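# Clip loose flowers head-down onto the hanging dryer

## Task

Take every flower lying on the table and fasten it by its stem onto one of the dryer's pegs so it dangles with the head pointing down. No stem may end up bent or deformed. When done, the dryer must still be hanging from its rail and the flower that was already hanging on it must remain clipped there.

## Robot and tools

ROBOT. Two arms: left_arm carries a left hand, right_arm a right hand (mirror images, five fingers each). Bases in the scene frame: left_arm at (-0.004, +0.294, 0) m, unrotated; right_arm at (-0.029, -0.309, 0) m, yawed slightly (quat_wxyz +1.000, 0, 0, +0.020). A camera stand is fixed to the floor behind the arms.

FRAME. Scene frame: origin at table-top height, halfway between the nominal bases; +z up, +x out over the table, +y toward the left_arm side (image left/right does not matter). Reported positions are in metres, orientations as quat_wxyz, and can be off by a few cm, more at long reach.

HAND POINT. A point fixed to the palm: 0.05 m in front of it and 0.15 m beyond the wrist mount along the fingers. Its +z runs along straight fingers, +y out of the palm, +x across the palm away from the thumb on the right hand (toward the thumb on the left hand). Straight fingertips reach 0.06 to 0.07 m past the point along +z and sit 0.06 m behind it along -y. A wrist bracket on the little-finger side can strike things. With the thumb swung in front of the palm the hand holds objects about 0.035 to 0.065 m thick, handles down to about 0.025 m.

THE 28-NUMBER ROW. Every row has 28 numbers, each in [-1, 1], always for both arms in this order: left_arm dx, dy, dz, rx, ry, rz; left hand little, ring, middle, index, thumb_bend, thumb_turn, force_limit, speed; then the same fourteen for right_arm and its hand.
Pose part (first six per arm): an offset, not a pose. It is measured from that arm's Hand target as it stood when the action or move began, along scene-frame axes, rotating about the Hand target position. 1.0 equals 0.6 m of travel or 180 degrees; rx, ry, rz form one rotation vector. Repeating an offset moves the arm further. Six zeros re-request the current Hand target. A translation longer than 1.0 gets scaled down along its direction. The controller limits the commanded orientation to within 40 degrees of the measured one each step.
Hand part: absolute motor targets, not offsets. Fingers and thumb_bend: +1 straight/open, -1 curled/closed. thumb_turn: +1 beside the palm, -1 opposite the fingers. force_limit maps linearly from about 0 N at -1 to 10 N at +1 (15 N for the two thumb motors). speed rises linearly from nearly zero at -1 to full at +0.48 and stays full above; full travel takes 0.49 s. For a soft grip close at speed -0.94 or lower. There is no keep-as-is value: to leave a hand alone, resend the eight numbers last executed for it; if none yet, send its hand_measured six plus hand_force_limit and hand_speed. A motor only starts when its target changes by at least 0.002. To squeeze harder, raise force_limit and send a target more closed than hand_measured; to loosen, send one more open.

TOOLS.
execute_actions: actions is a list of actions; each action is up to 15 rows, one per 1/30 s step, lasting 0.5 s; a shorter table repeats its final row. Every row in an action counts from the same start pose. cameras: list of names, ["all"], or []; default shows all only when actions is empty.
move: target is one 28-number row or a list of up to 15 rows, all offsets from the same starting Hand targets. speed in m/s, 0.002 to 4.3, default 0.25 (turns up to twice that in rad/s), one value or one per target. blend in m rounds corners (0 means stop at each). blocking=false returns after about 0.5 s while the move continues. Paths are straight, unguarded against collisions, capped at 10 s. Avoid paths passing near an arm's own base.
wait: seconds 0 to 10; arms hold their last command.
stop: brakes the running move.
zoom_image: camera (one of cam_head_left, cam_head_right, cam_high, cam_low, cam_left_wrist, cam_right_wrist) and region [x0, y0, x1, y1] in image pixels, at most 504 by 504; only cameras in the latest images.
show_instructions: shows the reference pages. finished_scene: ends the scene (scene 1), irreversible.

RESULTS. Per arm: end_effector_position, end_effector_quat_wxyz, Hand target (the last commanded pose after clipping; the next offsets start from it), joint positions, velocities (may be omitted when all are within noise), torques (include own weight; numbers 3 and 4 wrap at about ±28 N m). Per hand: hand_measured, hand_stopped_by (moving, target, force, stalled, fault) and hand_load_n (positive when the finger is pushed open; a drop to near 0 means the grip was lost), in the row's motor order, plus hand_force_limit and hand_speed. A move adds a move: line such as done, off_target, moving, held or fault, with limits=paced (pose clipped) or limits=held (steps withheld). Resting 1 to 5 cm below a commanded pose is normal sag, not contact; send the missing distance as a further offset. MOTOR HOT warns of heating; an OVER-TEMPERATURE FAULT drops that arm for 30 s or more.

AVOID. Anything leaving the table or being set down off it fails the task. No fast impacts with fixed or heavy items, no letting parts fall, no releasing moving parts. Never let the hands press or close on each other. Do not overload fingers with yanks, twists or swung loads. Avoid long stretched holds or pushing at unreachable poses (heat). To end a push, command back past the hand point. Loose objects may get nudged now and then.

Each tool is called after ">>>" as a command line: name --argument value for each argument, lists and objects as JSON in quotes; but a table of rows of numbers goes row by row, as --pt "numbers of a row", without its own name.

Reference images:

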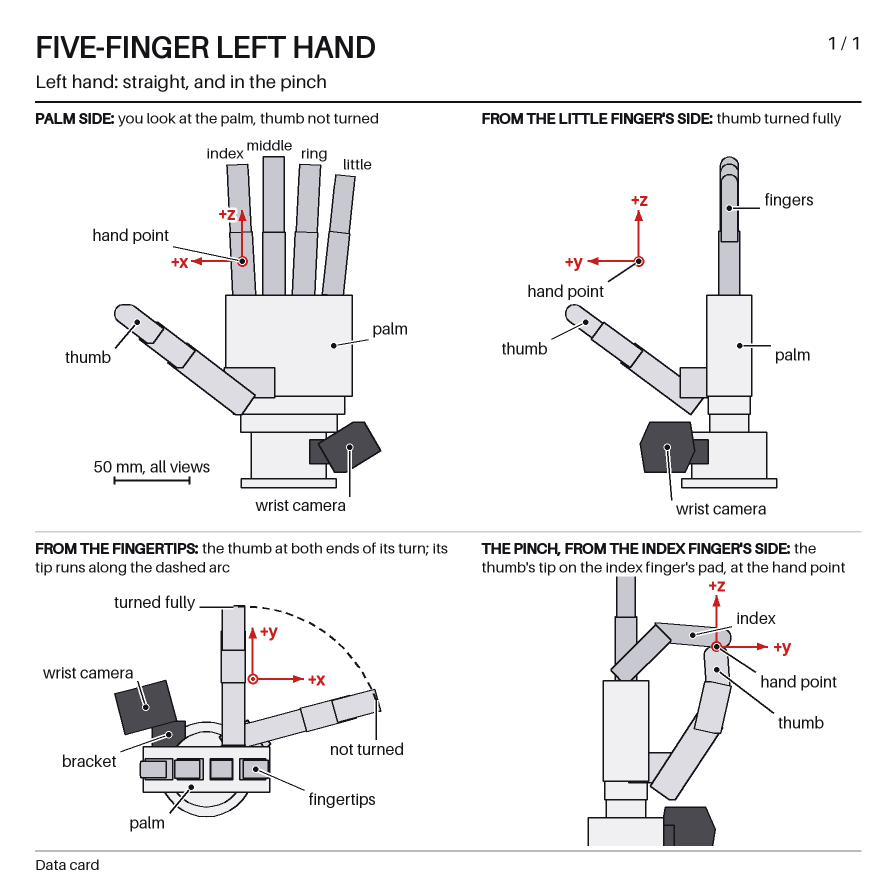

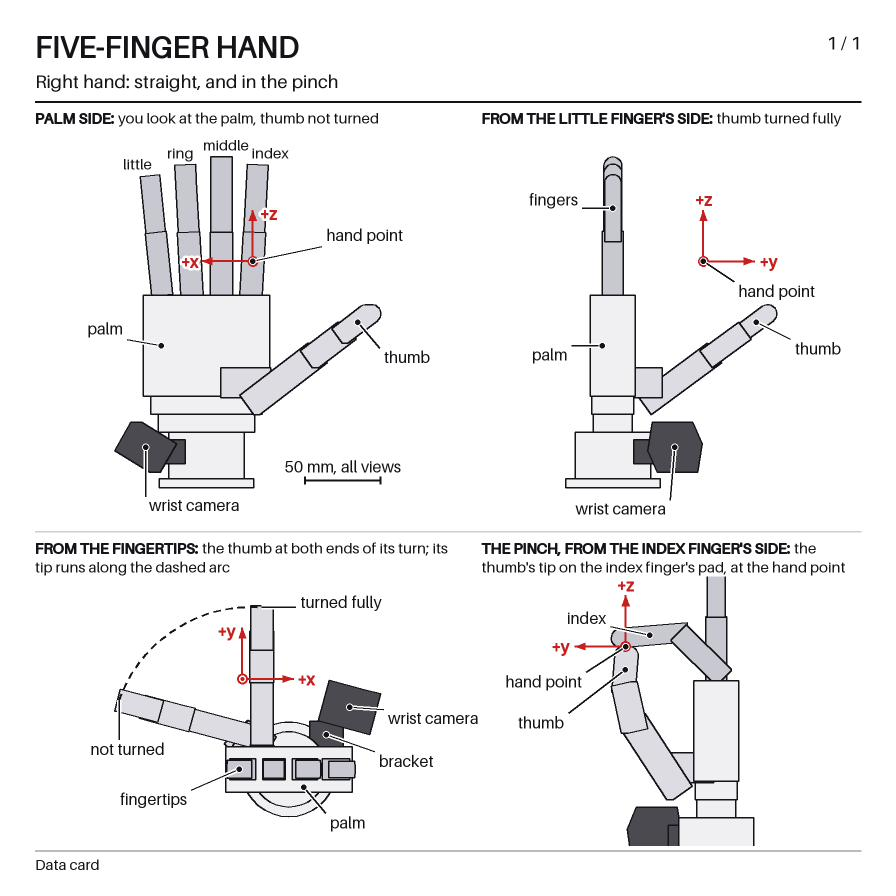

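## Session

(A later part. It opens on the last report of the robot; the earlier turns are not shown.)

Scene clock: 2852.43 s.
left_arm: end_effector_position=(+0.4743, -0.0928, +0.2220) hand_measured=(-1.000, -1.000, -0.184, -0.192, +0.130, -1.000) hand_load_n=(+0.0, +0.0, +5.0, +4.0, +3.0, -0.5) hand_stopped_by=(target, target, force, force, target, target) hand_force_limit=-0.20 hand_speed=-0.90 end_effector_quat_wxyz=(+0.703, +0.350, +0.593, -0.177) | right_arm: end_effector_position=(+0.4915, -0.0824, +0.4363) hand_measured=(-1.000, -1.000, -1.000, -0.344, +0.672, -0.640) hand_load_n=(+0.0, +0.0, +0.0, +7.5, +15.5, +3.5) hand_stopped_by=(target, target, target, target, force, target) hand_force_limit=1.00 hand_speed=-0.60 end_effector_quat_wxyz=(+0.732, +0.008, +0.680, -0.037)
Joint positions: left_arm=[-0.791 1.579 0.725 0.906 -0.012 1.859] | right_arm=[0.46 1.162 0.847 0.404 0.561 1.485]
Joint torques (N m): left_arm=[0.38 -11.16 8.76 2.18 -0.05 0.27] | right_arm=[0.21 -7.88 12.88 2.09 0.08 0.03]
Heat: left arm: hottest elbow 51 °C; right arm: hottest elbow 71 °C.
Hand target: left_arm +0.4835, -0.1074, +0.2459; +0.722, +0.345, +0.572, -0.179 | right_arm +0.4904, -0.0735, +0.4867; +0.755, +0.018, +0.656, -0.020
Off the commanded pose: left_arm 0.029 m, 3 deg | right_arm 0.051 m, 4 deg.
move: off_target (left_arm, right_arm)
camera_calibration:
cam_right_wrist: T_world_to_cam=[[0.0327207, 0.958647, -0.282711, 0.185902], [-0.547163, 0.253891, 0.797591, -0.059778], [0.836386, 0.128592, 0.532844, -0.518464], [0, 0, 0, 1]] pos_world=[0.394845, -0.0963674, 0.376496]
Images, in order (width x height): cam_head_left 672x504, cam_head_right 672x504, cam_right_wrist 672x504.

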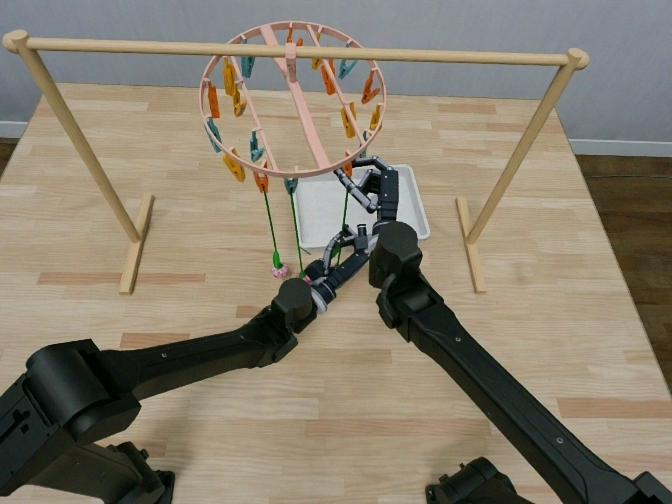

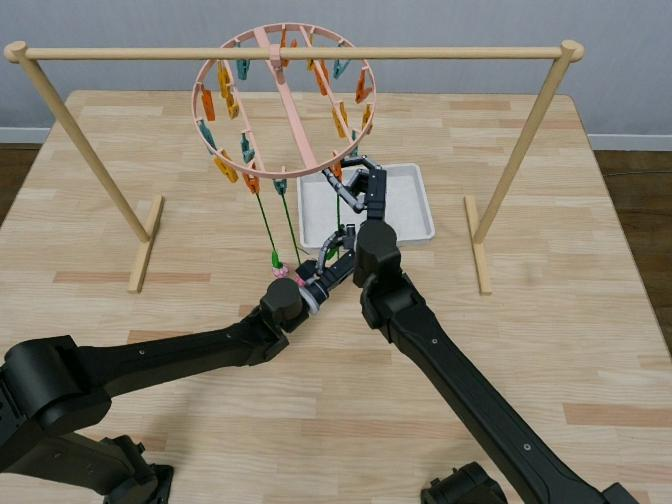

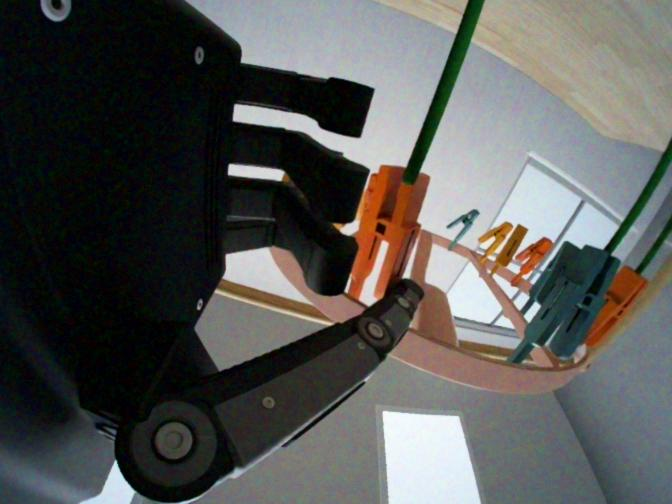

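>>> execute_actions --actions '[]' --cameras '["cam_high","cam_low","cam_left_wrist"]'

>>> zoom_image --camera "cam_high" --region '[190, 90, 350, 250]'

>>> zoom_image --camera "cam_low" --region '[290, 140, 410, 260]'

Scene clock: 2894.53 s.
left_arm: end_effector_position=(+0.4744, -0.0929, +0.2222) hand_measured=(-1.000, -1.000, -0.184, -0.192, +0.130, -1.000) hand_load_n=(+0.0, +0.0, +5.0, +4.0, +2.5, -0.5) hand_stopped_by=(target, target, force, force, target, target) hand_force_limit=-0.20 hand_speed=-0.90 end_effector_quat_wxyz=(+0.704, +0.350, +0.593, -0.177) | right_arm: end_effector_position=(+0.4915, -0.0824, +0.4363) hand_measured=(-1.000, -1.000, -1.000, -0.344, +0.672, -0.640) hand_load_n=(+0.0, +0.0, +0.0, +7.5, +15.5, +3.5) hand_stopped_by=(target, target, target, target, force, target) hand_force_limit=1.00 hand_speed=-0.60 end_effector_quat_wxyz=(+0.732, +0.008, +0.680, -0.037)
Joint positions: left_arm=[-0.791 1.579 0.725 0.906 -0.012 1.859] | right_arm=[0.46 1.162 0.847 0.404 0.561 1.485]
Joint velocities: within noise
Joint torques (N m): left_arm=[0.38 -11.22 8.76 2.17 -0.05 0.27] | right_arm=[0.26 -7.3 13.01 1.99 0.07 0.04]
Heat: left arm: hottest elbow 53 °C; right arm: hottest elbow 72 °C.
Hand target: left_arm +0.4835, -0.1074, +0.2460; +0.722, +0.345, +0.572, -0.179 | right_arm +0.4904, -0.0735, +0.4867; +0.755, +0.018, +0.656, -0.020
Off the commanded pose: left_arm 0.029 m, 3 deg | right_arm 0.051 m, 4 deg.
camera_calibration:
cam_left_wrist: T_world_to_cam=[[-0.54914, -0.645528, -0.530791, 0.320577], [-0.0709897, 0.668856, -0.739995, 0.256637], [0.83271, -0.36868, -0.413122, -0.217501], [0, 0, 0, 1]] pos_world=[0.375375, -0.0448999, 0.270215]
Images, in order (width x height): cam_high 672x504, cam_low 672x504, cam_left_wrist 672x504.

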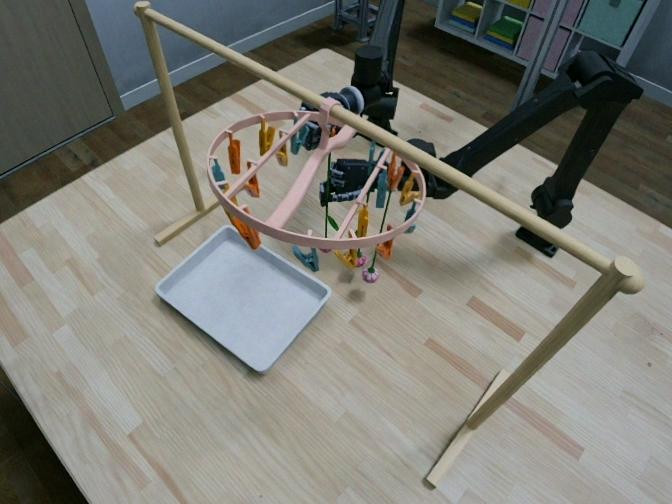

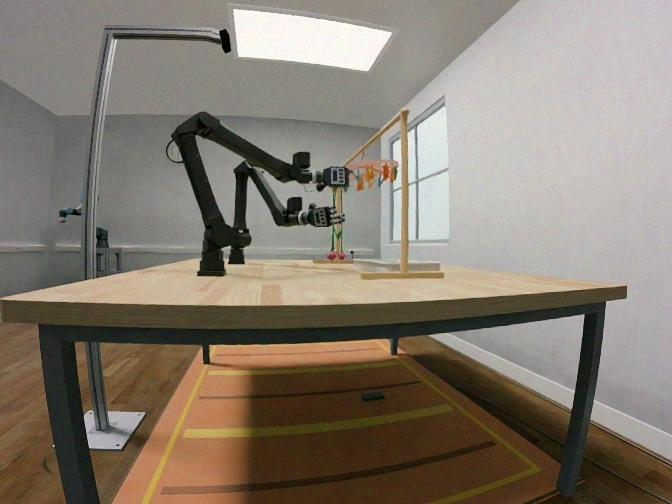

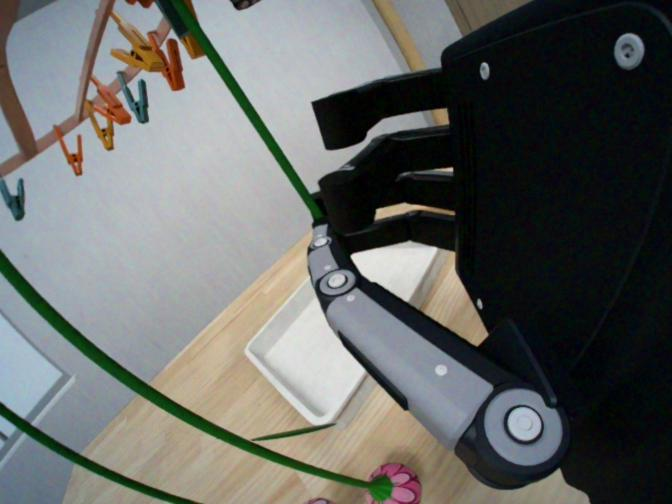

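Scaled by 3.150 from the camera's 672x504 image, which has a finer 960x720 frame.

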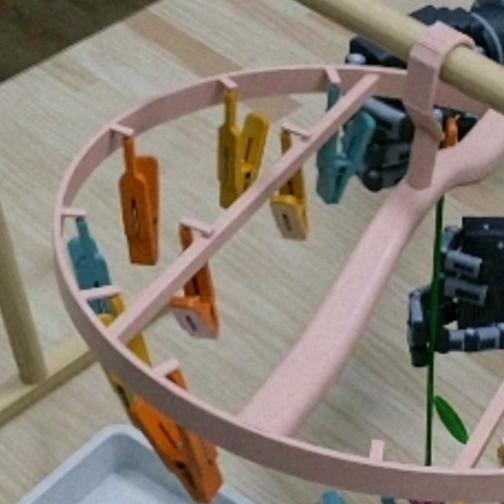

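Scaled by 4.200 from the camera's 672x504 image, which has a finer 960x720 frame.

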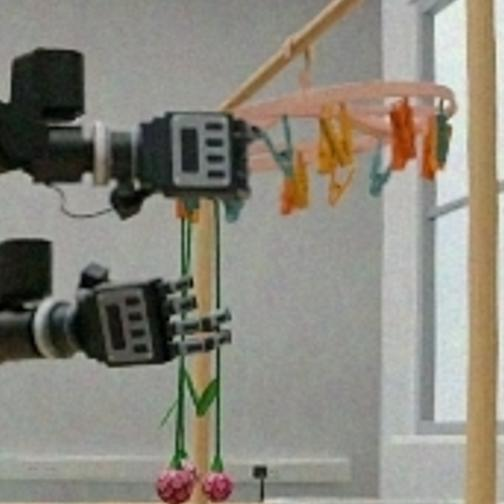

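>>> execute_actions --actions '[]' --cameras '["cam_right_wrist"]'

>>> zoom_image --camera "cam_right_wrist" --region '[365, 155, 435, 225]'

>>> zoom_image --camera "cam_right_wrist" --region '[330, 155, 450, 315]'

Scene clock: 2913.80 s.
left_arm: end_effector_position=(+0.4744, -0.0929, +0.2222) hand_measured=(-1.000, -1.000, -0.184, -0.192, +0.130, -1.000) hand_load_n=(+0.0, +0.0, +5.0, +4.5, +3.0, -0.5) hand_stopped_by=(target, target, force, force, target, target) hand_force_limit=-0.20 hand_speed=-0.90 end_effector_quat_wxyz=(+0.704, +0.350, +0.593, -0.177) | right_arm: end_effector_position=(+0.4915, -0.0824, +0.4363) hand_measured=(-1.000, -1.000, -1.000, -0.344, +0.672, -0.640) hand_load_n=(+0.0, +0.0, +0.0, +7.5, +15.5, +3.5) hand_stopped_by=(target, target, target, target, force, target) hand_force_limit=1.00 hand_speed=-0.60 end_effector_quat_wxyz=(+0.732, +0.008, +0.680, -0.037)
Joint positions: left_arm=[-0.791 1.579 0.725 0.906 -0.012 1.859] | right_arm=[0.46 1.162 0.847 0.404 0.561 1.485]
Joint velocities: within noise
Joint torques (N m): left_arm=[0.26 -11.16 8.75 2.15 -0.05 0.27] | right_arm=[0.67 -7.06 13.23 2.18 0.04 0.01]
Heat: left arm: hottest elbow 53 °C; right arm: hottest elbow 72 °C.
Hand target: left_arm +0.4835, -0.1074, +0.2460; +0.722, +0.345, +0.572, -0.179 | right_arm +0.4904, -0.0735, +0.4867; +0.755, +0.018, +0.656, -0.020
Off the commanded pose: left_arm 0.029 m, 3 deg | right_arm 0.051 m, 4 deg.
camera_calibration:
cam_right_wrist: T_world_to_cam=[[0.0327207, 0.958647, -0.282711, 0.185902], [-0.547163, 0.253891, 0.797591, -0.059778], [0.836386, 0.128592, 0.532844, -0.518464], [0, 0, 0, 1]] pos_world=[0.394845, -0.0963674, 0.376496]
Images, in order (width x height): cam_right_wrist 672x504.

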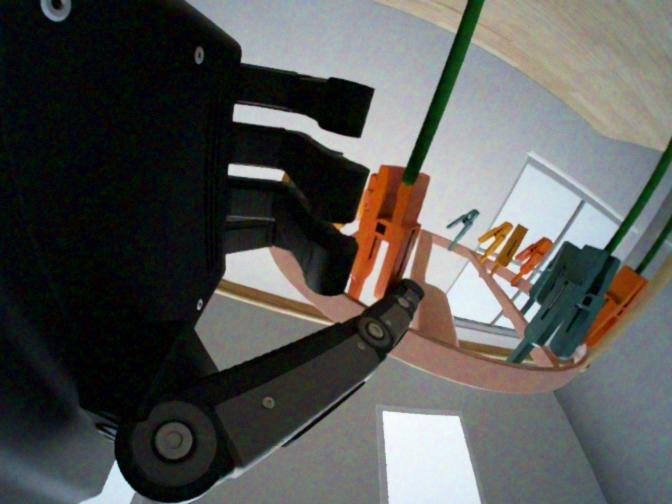

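Scaled by 7.200 from the camera's 672x504 image, which has a finer 960x720 frame.

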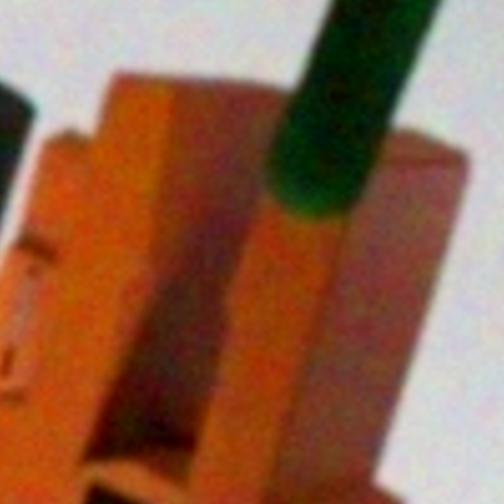

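Scaled by 3.150 from the camera's 672x504 image, which has a finer 960x720 frame.

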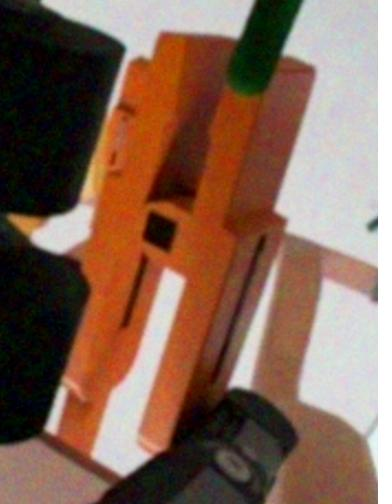

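>>> move --target '[0.0333,-0.0333,0.0017,-0.0428,-0.0356,0,-1,-1,-0.5,-0.5,0.13,-1,-0.2,-0.9,0,0,0,0,0,0,-1,-1,-1,-0.35,0.655,-0.64,1.0,-0.6]' --speed 0.05 --cameras '["cam_head_left","cam_right_wrist"]'

>>> zoom_image --camera "cam_right_wrist" --region '[350, 130, 470, 250]'

Scene clock: 2970.90 s.
left_arm: end_effector_position=(+0.4969, -0.1154, +0.2266) hand_measured=(-1.000, -1.000, -0.184, -0.192, +0.130, -1.000) hand_load_n=(+0.0, +0.0, +5.0, +4.0, +3.0, -0.5) hand_stopped_by=(target, target, force, force, target, target) hand_force_limit=-0.20 hand_speed=-0.90 end_effector_quat_wxyz=(+0.758, +0.316, +0.537, -0.191) | right_arm: end_effector_position=(+0.4915, -0.0824, +0.4363) hand_measured=(-1.000, -1.000, -1.000, -0.344, +0.672, -0.640) hand_load_n=(+0.0, +0.0, +0.0, +7.5, +16.0, +3.5) hand_stopped_by=(target, target, target, target, force, target) hand_force_limit=1.00 hand_speed=-0.60 end_effector_quat_wxyz=(+0.732, +0.008, +0.680, -0.037)
Joint positions: left_arm=[-0.791 1.756 0.804 1.177 -0.014 1.859] | right_arm=[0.46 1.162 0.847 0.404 0.561 1.485]
Joint torques (N m): left_arm=[0.38 -13.22 7.79 2.28 -0.08 0.13] | right_arm=[0.32 -7.71 12.92 2.1 0.05 0.01]
Heat: left arm: hottest elbow 54 °C; right arm: hottest elbow 73 °C.
Hand target: left_arm +0.5035, -0.1273, +0.2468; +0.774, +0.306, +0.518, -0.197 | right_arm +0.4904, -0.0735, +0.4867; +0.755, +0.018, +0.656, -0.020
Off the commanded pose: left_arm 0.025 m, 3 deg | right_arm 0.051 m, 4 deg.
move: off_target (left_arm, right_arm)
camera_calibration:
cam_right_wrist: T_world_to_cam=[[0.0327207, 0.958647, -0.282711, 0.185902], [-0.547163, 0.253891, 0.797591, -0.059778], [0.836386, 0.128592, 0.532844, -0.518464], [0, 0, 0, 1]] pos_world=[0.394845, -0.0963674, 0.376496]
Images, in order (width x height): cam_head_left 672x504, cam_right_wrist 672x504.

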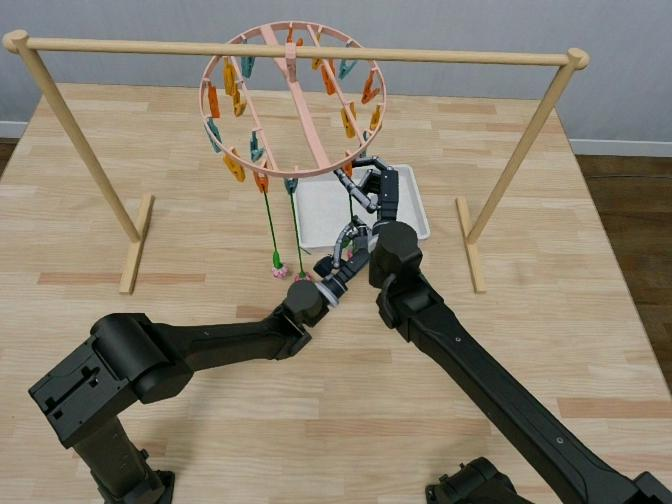

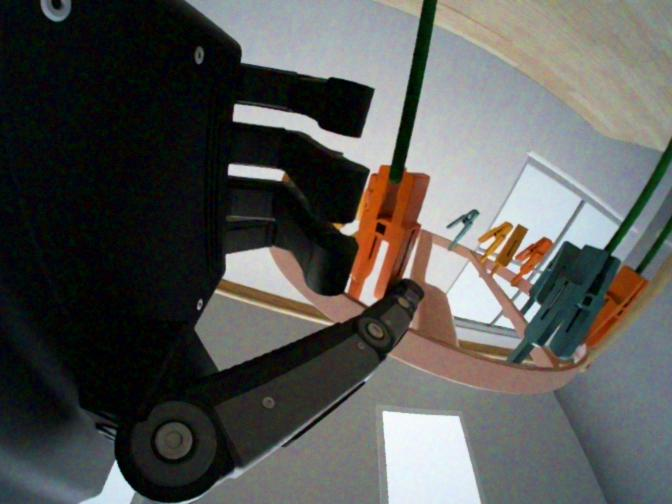

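Scaled by 4.200 from the camera's 672x504 image, which has a finer 960x720 frame.

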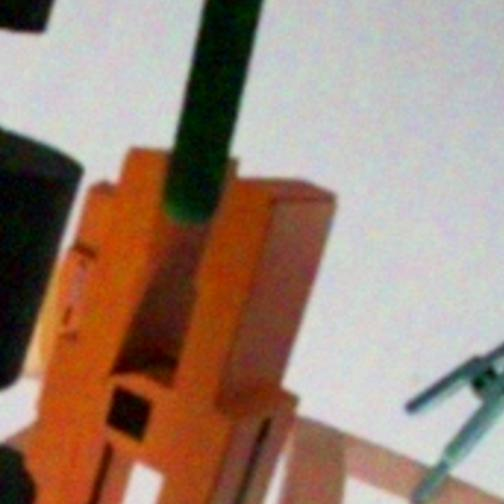

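>>> move --target '[0.01,-0.002,0.0,0,0,0,-1,-1,-0.5,-0.5,0.13,-1,-0.2,-0.9,0,0,0,0,0,0,-1,-1,-1,-0.35,0.655,-0.64,1.0,-0.6]' --speed 0.05 --cameras '["cam_right_wrist"]'

>>> zoom_image --camera "cam_right_wrist" --region '[350, 130, 470, 250]'

Scene clock: 2983.17 s.
left_arm: end_effector_position=(+0.5000, -0.1194, +0.2288) hand_measured=(-1.000, -1.000, -0.184, -0.192, +0.130, -1.000) hand_load_n=(+0.0, +0.0, +5.0, +4.0, +3.0, -0.5) hand_stopped_by=(target, target, force, force, target, target) hand_force_limit=-0.20 hand_speed=-0.90 end_effector_quat_wxyz=(+0.760, +0.316, +0.534, -0.192) | right_arm: end_effector_position=(+0.4915, -0.0824, +0.4363) hand_measured=(-1.000, -1.000, -1.000, -0.344, +0.672, -0.640) hand_load_n=(+0.0, +0.0, +0.0, +7.0, +15.5, +3.5) hand_stopped_by=(target, target, target, target, force, target) hand_force_limit=1.00 hand_speed=-0.60 end_effector_quat_wxyz=(+0.732, +0.008, +0.680, -0.037)
Joint positions: left_arm=[-0.791 1.764 0.82 1.177 -0.01 1.859] | right_arm=[0.46 1.162 0.847 0.404 0.561 1.485]
Joint torques (N m): left_arm=[0.97 -13.27 7.91 2.04 0.1 0.11] | right_arm=[0.67 -7.88 13.07 2.1 0.05 0.06]
Heat: left arm: hottest elbow 53 °C; right arm: hottest elbow 73 °C.
Hand target: left_arm +0.5095, -0.1286, +0.2470; +0.774, +0.306, +0.518, -0.197 | right_arm +0.4904, -0.0735, +0.4867; +0.755, +0.018, +0.656, -0.020
Off the commanded pose: left_arm 0.022 m, 3 deg | right_arm 0.051 m, 4 deg.
move: off_target (left_arm, right_arm)
camera_calibration:
cam_right_wrist: T_world_to_cam=[[0.0327207, 0.958647, -0.282711, 0.185902], [-0.547163, 0.253891, 0.797591, -0.059778], [0.836386, 0.128592, 0.532844, -0.518464], [0, 0, 0, 1]] pos_world=[0.394845, -0.0963674, 0.376496]
Images, in order (width x height): cam_right_wrist 672x504.

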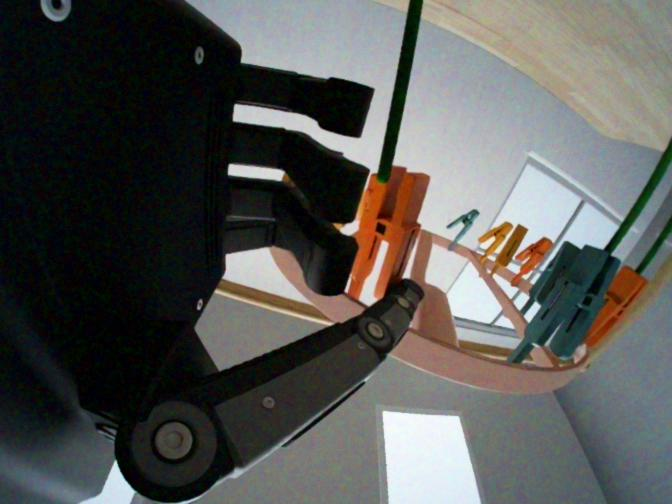

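Scaled by 4.200 from the camera's 672x504 image, which has a finer 960x720 frame.

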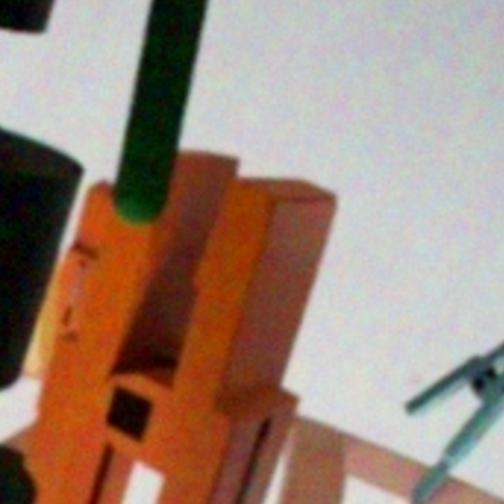

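>>> move --target '[0.0067,0.02,0.0,0,0,0,-1,-1,-0.5,-0.5,0.13,-1,-0.2,-0.9,0,0,0,0,0,0,-1,-1,-1,-0.35,0.655,-0.64,1.0,-0.6]' --speed 0.05 --cameras '["cam_right_wrist"]'

>>> zoom_image --camera "cam_right_wrist" --region '[350, 130, 470, 250]'

Scene clock: 2988.93 s.
left_arm: end_effector_position=(+0.5054, -0.1144, +0.2290) hand_measured=(-1.000, -1.000, -0.184, -0.192, +0.130, -1.000) hand_load_n=(+0.5, +0.0, +5.5, +4.0, +2.5, -0.5) hand_stopped_by=(target, target, force, force, target, target) hand_force_limit=-0.20 hand_speed=-0.90 end_effector_quat_wxyz=(+0.760, +0.319, +0.533, -0.192) | right_arm: end_effector_position=(+0.4915, -0.0824, +0.4363) hand_measured=(-1.000, -1.000, -1.000, -0.344, +0.672, -0.640) hand_load_n=(+0.0, +0.0, +0.0, +7.5, +15.5, +3.5) hand_stopped_by=(target, target, target, target, force, target) hand_force_limit=1.00 hand_speed=-0.60 end_effector_quat_wxyz=(+0.732, +0.008, +0.680, -0.037)
Joint positions: left_arm=[-0.773 1.765 0.82 1.177 0.013 1.859] | right_arm=[0.46 1.162 0.847 0.404 0.561 1.485]
Joint torques (N m): left_arm=[1.44 -14.1 6.86 2.26 0.1 0.04] | right_arm=[0.21 -7.47 12.98 2 0.1 0.07]
Heat: left arm: hottest elbow 52 °C; right arm: hottest elbow 73 °C.
Hand target: left_arm +0.5135, -0.1166, +0.2468; +0.774, +0.306, +0.518, -0.197 | right_arm +0.4904, -0.0735, +0.4867; +0.755, +0.018, +0.656, -0.020
Off the commanded pose: left_arm 0.020 m, 3 deg | right_arm 0.051 m, 4 deg.
move: off_target (left_arm, right_arm)
camera_calibration:
cam_right_wrist: T_world_to_cam=[[0.0327207, 0.958647, -0.282711, 0.185902], [-0.547163, 0.253891, 0.797591, -0.059778], [0.836386, 0.128592, 0.532844, -0.518464], [0, 0, 0, 1]] pos_world=[0.394845, -0.0963674, 0.376496]
Images, in order (width x height): cam_right_wrist 672x504.

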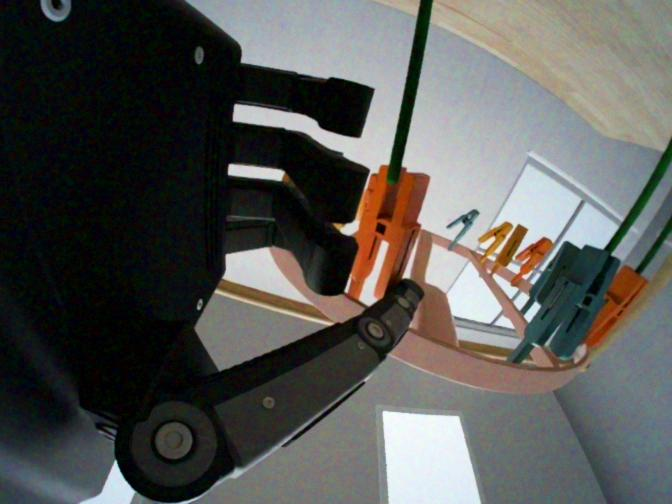

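Scaled by 4.200 from the camera's 672x504 image, which has a finer 960x720 frame.

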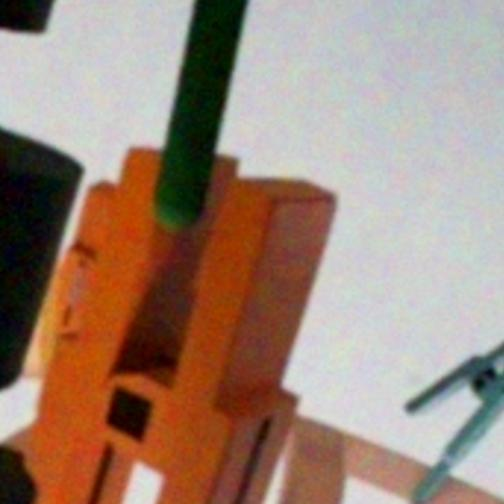

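>>> execute_actions --actions '[]' --cameras '["cam_head_left","cam_head_right","cam_high"]'

>>> zoom_image --camera "cam_head_left" --region '[320, 160, 380, 220]'

>>> zoom_image --camera "cam_head_right" --region '[310, 160, 370, 220]'

>>> zoom_image --camera "cam_high" --region '[310, 110, 370, 170]'

Scene clock: 2996.77 s.
left_arm: end_effector_position=(+0.5054, -0.1144, +0.2290) hand_measured=(-1.000, -1.000, -0.184, -0.192, +0.130, -1.000) hand_load_n=(+0.0, +0.0, +5.5, +4.0, +3.0, -0.5) hand_stopped_by=(target, target, force, force, target, target) hand_force_limit=-0.20 hand_speed=-0.90 end_effector_quat_wxyz=(+0.760, +0.319, +0.533, -0.192) | right_arm: end_effector_position=(+0.4915, -0.0824, +0.4363) hand_measured=(-1.000, -1.000, -1.000, -0.344, +0.672, -0.640) hand_load_n=(+0.0, +0.0, +0.0, +7.5, +15.5, +3.5) hand_stopped_by=(target, target, target, target, force, target) hand_force_limit=1.00 hand_speed=-0.60 end_effector_quat_wxyz=(+0.732, +0.008, +0.680, -0.037)
Joint positions: left_arm=[-0.773 1.765 0.82 1.177 0.013 1.859] | right_arm=[0.46 1.162 0.847 0.404 0.561 1.485]
Joint velocities: within noise
Joint torques (N m): left_arm=[1.44 -14.1 6.86 2.26 0.09 0.04] | right_arm=[0.21 -7.12 12.88 2.13 0.09 0.01]
Heat: left arm: hottest elbow 52 °C; right arm: hottest elbow 73 °C.
Hand target: left_arm +0.5135, -0.1166, +0.2468; +0.774, +0.306, +0.518, -0.197 | right_arm +0.4904, -0.0735, +0.4867; +0.755, +0.018, +0.656, -0.020
Off the commanded pose: left_arm 0.020 m, 3 deg | right_arm 0.051 m, 4 deg.
Images, in order (width x height): cam_head_left 672x504, cam_head_right 672x504, cam_high 672x504.

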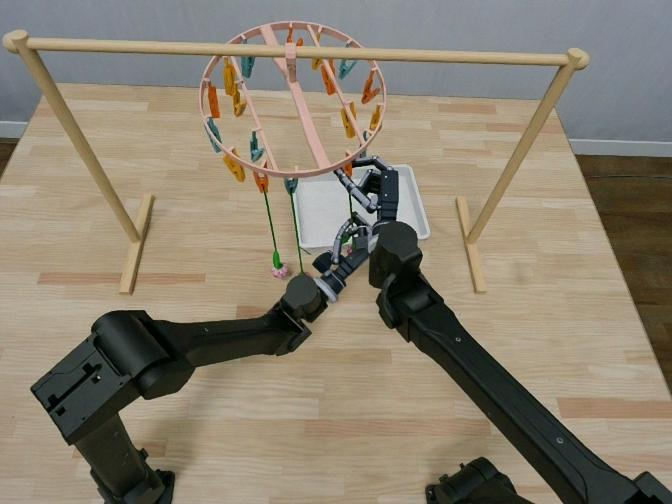

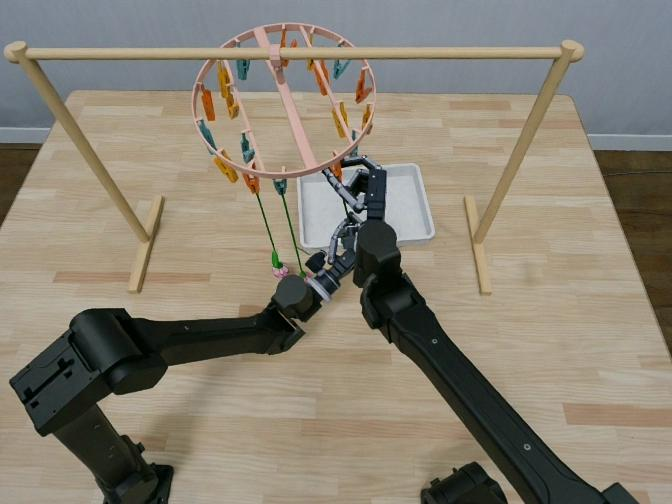

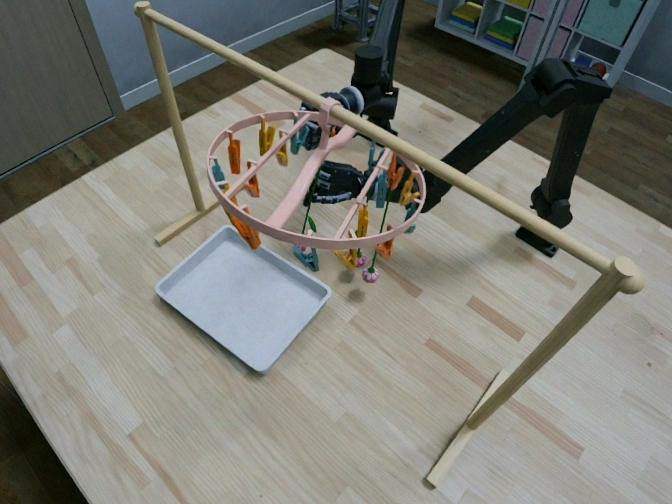

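Scaled by 8.400 from the camera's 672x504 image, which has a finer 960x720 frame.

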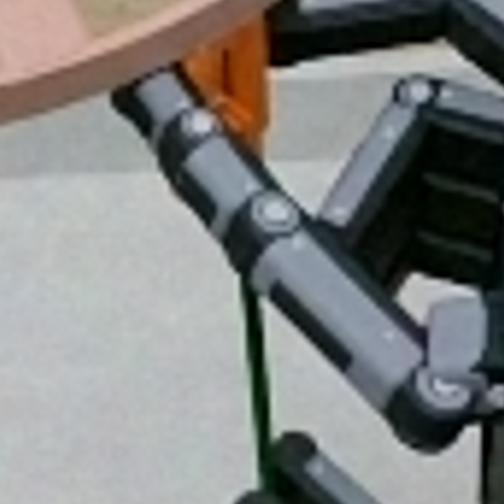

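Scaled by 8.400 from the camera's 672x504 image, which has a finer 960x720 frame.

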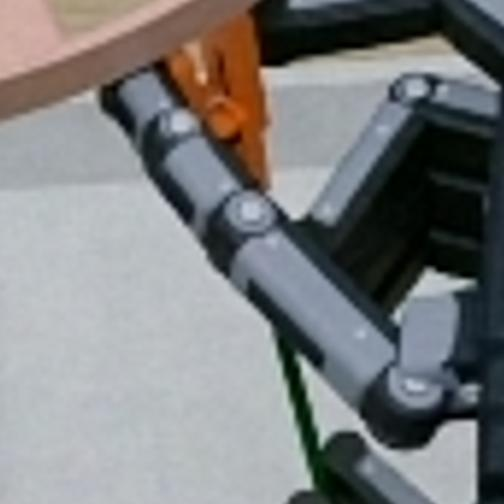

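Scaled by 8.400 from the camera's 672x504 image, which has a finer 960x720 frame.

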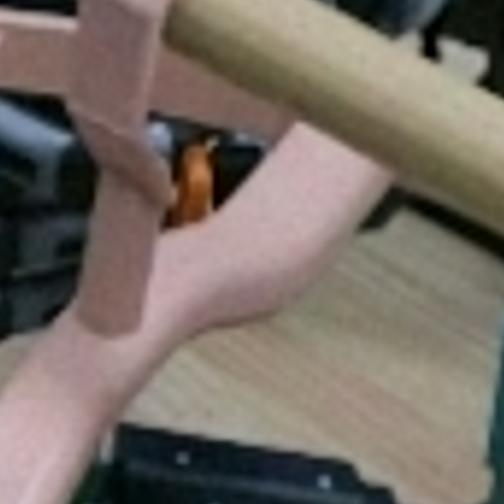

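>>> zoom_image --camera "cam_head_right" --region '[325, 160, 355, 190]'

>>> zoom_image --camera "cam_head_left" --region '[335, 160, 365, 190]'

Scaled by 16.800 from the camera's 672x504 image, which has a finer 960x720 frame.

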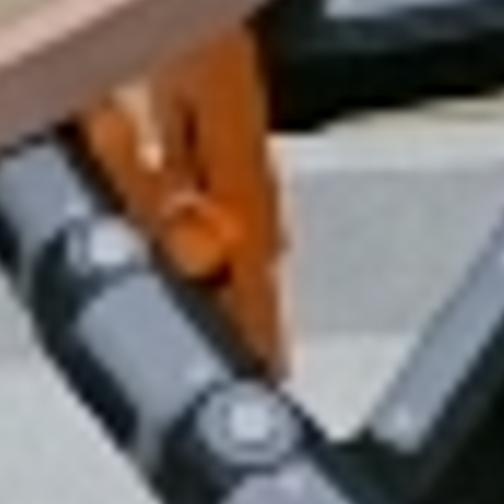

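Scaled by 16.800 from the camera's 672x504 image, which has a finer 960x720 frame.

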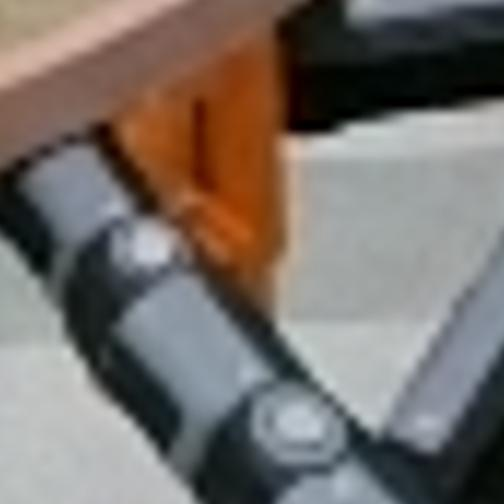

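>>> execute_actions --actions '[]' --cameras '["cam_left_wrist","cam_right_wrist"]'

>>> zoom_image --camera "cam_right_wrist" --region '[370, 150, 420, 200]'

Scene clock: 3058.73 s.
left_arm: end_effector_position=(+0.5054, -0.1144, +0.2290) hand_measured=(-1.000, -1.000, -0.184, -0.192, +0.130, -1.000) hand_load_n=(+0.0, +0.0, +5.0, +4.5, +3.0, -0.5) hand_stopped_by=(target, target, force, force, target, target) hand_force_limit=-0.20 hand_speed=-0.90 end_effector_quat_wxyz=(+0.760, +0.319, +0.533, -0.192) | right_arm: end_effector_position=(+0.4915, -0.0824, +0.4363) hand_measured=(-1.000, -1.000, -1.000, -0.344, +0.672, -0.640) hand_load_n=(+0.0, +0.0, +0.0, +7.5, +15.5, +3.5) hand_stopped_by=(target, target, target, target, force, target) hand_force_limit=1.00 hand_speed=-0.60 end_effector_quat_wxyz=(+0.732, +0.008, +0.680, -0.037)
Joint positions: left_arm=[-0.773 1.765 0.82 1.177 0.013 1.859] | right_arm=[0.46 1.162 0.847 0.404 0.561 1.485]
Joint velocities: within noise
Joint torques (N m): left_arm=[1.44 -14.1 6.87 2.25 0.1 0.05] | right_arm=[0.56 -6.95 13.03 2.18 0.11 0.02]
Heat: left arm: hottest elbow 49 °C; right arm: hottest elbow 73 °C.
Hand target: left_arm +0.5135, -0.1166, +0.2468; +0.774, +0.306, +0.518, -0.197 | right_arm +0.4904, -0.0735, +0.4867; +0.755, +0.018, +0.656, -0.020
Off the commanded pose: left_arm 0.020 m, 3 deg | right_arm 0.051 m, 4 deg.
camera_calibration:
cam_left_wrist: T_world_to_cam=[[-0.48602, -0.706724, -0.514126, 0.284554], [0.0348856, 0.572123, -0.819425, 0.231855], [0.873251, -0.416193, -0.253409, -0.310971], [0, 0, 0, 1]] pos_world=[0.401766, -0.0609729, 0.257482]
cam_right_wrist: T_world_to_cam=[[0.0327207, 0.958647, -0.282711, 0.185902], [-0.547163, 0.253891, 0.797591, -0.059778], [0.836386, 0.128592, 0.532844, -0.518464], [0, 0, 0, 1]] pos_world=[0.394845, -0.0963674, 0.376496]
Images, in order (width x height): cam_left_wrist 672x504, cam_right_wrist 672x504.

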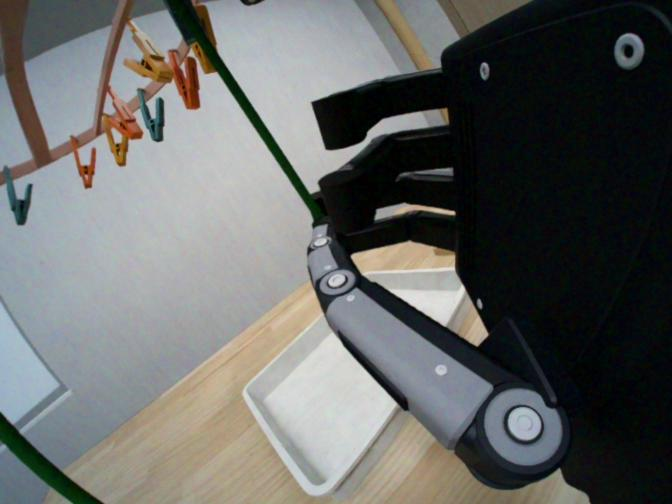

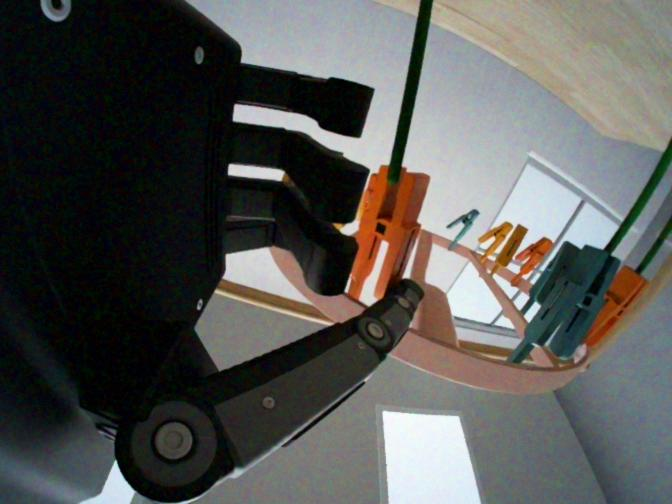

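Scaled by 10.080 from the camera's 672x504 image, which has a finer 960x720 frame.

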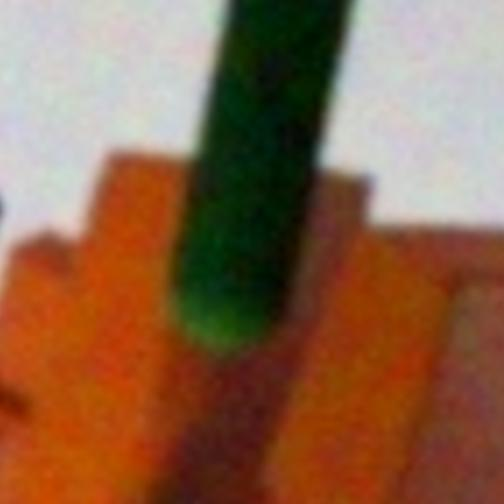

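>>> move --target '[0.0053,0.0083,0.0033,0,0,0,-1,-1,-0.5,-0.5,0.13,-1,-0.2,-0.9,0,0,0,0,0,0,-1,-1,-1,-0.35,0.655,-0.64,1.0,-0.6]' --speed 0.03 --cameras '["cam_right_wrist"]'

>>> zoom_image --camera "cam_right_wrist" --region '[370, 150, 420, 200]'

>>> zoom_image --camera "cam_right_wrist" --region '[350, 130, 470, 250]'

Scene clock: 3077.50 s.
left_arm: end_effector_position=(+0.5090, -0.1108, +0.2291) hand_measured=(-1.000, -1.000, -0.184, -0.192, +0.130, -1.000) hand_load_n=(+0.0, +0.0, +5.0, +4.5, +2.5, -0.5) hand_stopped_by=(target, target, force, force, target, target) hand_force_limit=-0.20 hand_speed=-0.90 end_effector_quat_wxyz=(+0.760, +0.319, +0.532, -0.192) | right_arm: end_effector_position=(+0.4915, -0.0824, +0.4363) hand_measured=(-1.000, -1.000, -1.000, -0.344, +0.672, -0.640) hand_load_n=(+0.0, +0.0, +0.0, +7.0, +15.5, +3.5) hand_stopped_by=(target, target, target, target, force, target) hand_force_limit=1.00 hand_speed=-0.60 end_effector_quat_wxyz=(+0.732, +0.008, +0.680, -0.037)
Joint positions: left_arm=[-0.761 1.765 0.82 1.177 0.025 1.858] | right_arm=[0.46 1.162 0.847 0.404 0.561 1.485]
Joint torques (N m): left_arm=[1.49 -14.68 6.71 2.1 0.1 0.02] | right_arm=[-0.21 -7.36 12.77 2.1 0.07 0.01]
Heat: left arm: hottest elbow 49 °C; right arm: hottest elbow 73 °C.
Hand target: left_arm +0.5167, -0.1116, +0.2488; +0.774, +0.306, +0.518, -0.197 | right_arm +0.4904, -0.0735, +0.4867; +0.755, +0.018, +0.656, -0.020
Off the commanded pose: left_arm 0.021 m, 3 deg | right_arm 0.051 m, 4 deg.
move: off_target (left_arm, right_arm)
camera_calibration:
cam_right_wrist: T_world_to_cam=[[0.0327207, 0.958647, -0.282711, 0.185902], [-0.547163, 0.253891, 0.797591, -0.059778], [0.836386, 0.128592, 0.532844, -0.518464], [0, 0, 0, 1]] pos_world=[0.394845, -0.0963674, 0.376496]
Images, in order (width x height): cam_right_wrist 672x504.

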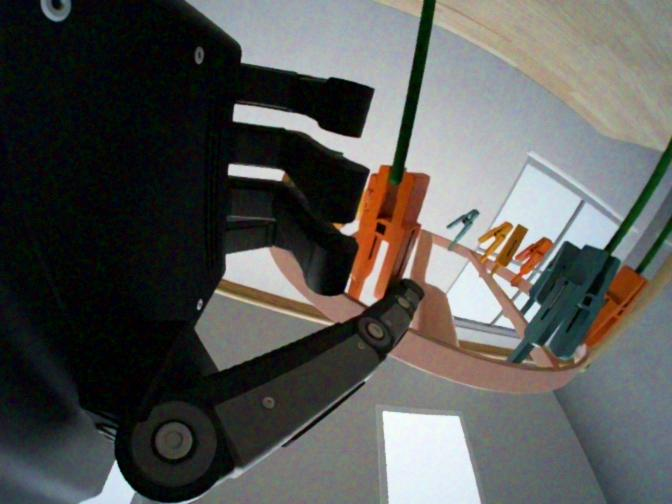

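Scaled by 10.080 from the camera's 672x504 image, which has a finer 960x720 frame.

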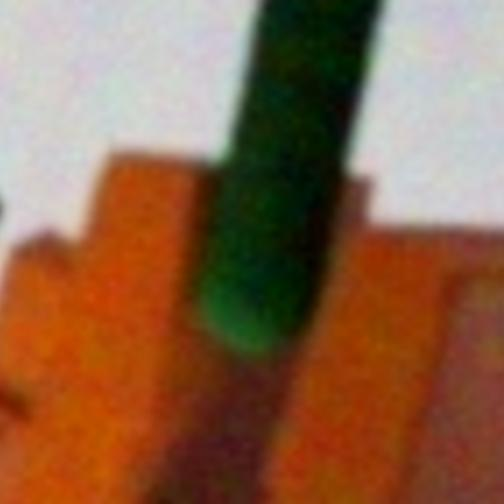

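Scaled by 4.200 from the camera's 672x504 image, which has a finer 960x720 frame.

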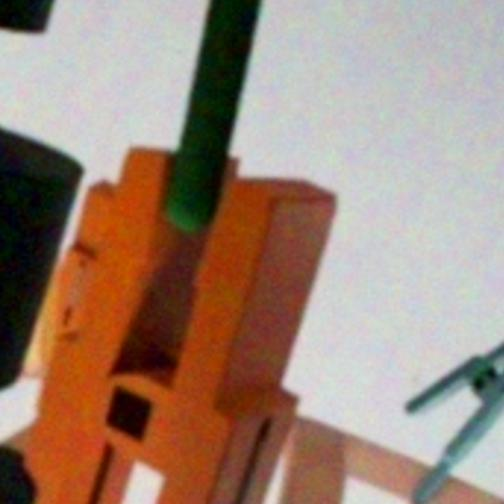

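>>> move --target '[0.0078,-0.0062,0.0,0,0,0,-1,-1,-0.5,-0.5,0.13,-1,-0.2,-0.9,0,0,0,0,0,0,-1,-1,-1,-0.35,0.655,-0.64,1.0,-0.6]' --speed 0.03 --cameras '["cam_right_wrist"]'

>>> zoom_image --camera "cam_right_wrist" --region '[370, 150, 420, 200]'

Scene clock: 3116.37 s.
left_arm: end_effector_position=(+0.5092, -0.1106, +0.2291) hand_measured=(-1.000, -1.000, -0.184, -0.192, +0.130, -1.000) hand_load_n=(+0.0, +0.0, +5.0, +4.0, +2.5, -0.5) hand_stopped_by=(target, target, force, force, target, target) hand_force_limit=-0.20 hand_speed=-0.90 end_effector_quat_wxyz=(+0.760, +0.319, +0.532, -0.192) | right_arm: end_effector_position=(+0.4915, -0.0824, +0.4363) hand_measured=(-1.000, -1.000, -1.000, -0.344, +0.672, -0.640) hand_load_n=(+0.0, +0.0, +0.0, +7.5, +16.0, +3.5) hand_stopped_by=(target, target, target, target, force, target) hand_force_limit=1.00 hand_speed=-0.60 end_effector_quat_wxyz=(+0.732, +0.008, +0.680, -0.037)
Joint positions: left_arm=[-0.761 1.765 0.82 1.177 0.026 1.858] | right_arm=[0.46 1.162 0.847 0.404 0.561 1.485]
Joint torques (N m): left_arm=[1.55 -13.86 7.8 1.81 0.09 0.02] | right_arm=[0.09 -7.18 13 2.1 0.1 0.04]
Heat: left arm: hottest elbow 48 °C; right arm: hottest elbow 74 °C.
Hand target: left_arm +0.5214, -0.1153, +0.2488; +0.774, +0.306, +0.518, -0.197 | right_arm +0.4904, -0.0735, +0.4867; +0.755, +0.018, +0.656, -0.020
Off the commanded pose: left_arm 0.024 m, 3 deg | right_arm 0.051 m, 4 deg.
move: off_target (left_arm, right_arm)
camera_calibration:
cam_right_wrist: T_world_to_cam=[[0.0327207, 0.958647, -0.282711, 0.185902], [-0.547163, 0.253891, 0.797591, -0.059778], [0.836386, 0.128592, 0.532844, -0.518464], [0, 0, 0, 1]] pos_world=[0.394845, -0.0963674, 0.376496]
Images, in order (width x height): cam_right_wrist 672x504.

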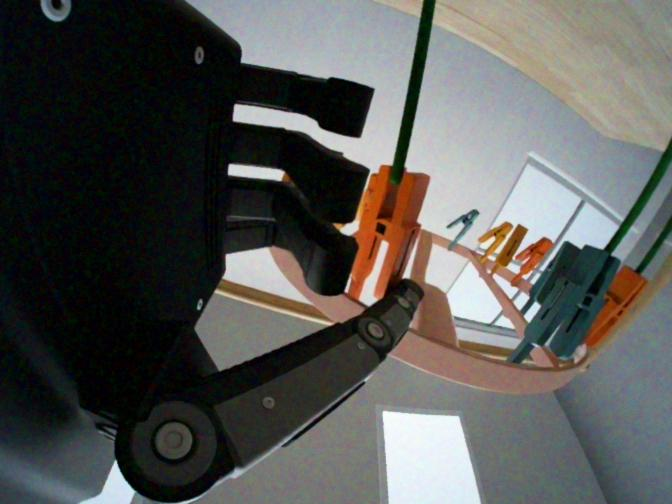

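Scaled by 10.080 from the camera's 672x504 image, which has a finer 960x720 frame.

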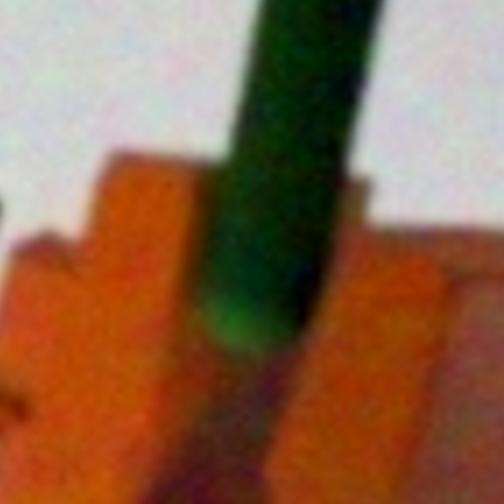

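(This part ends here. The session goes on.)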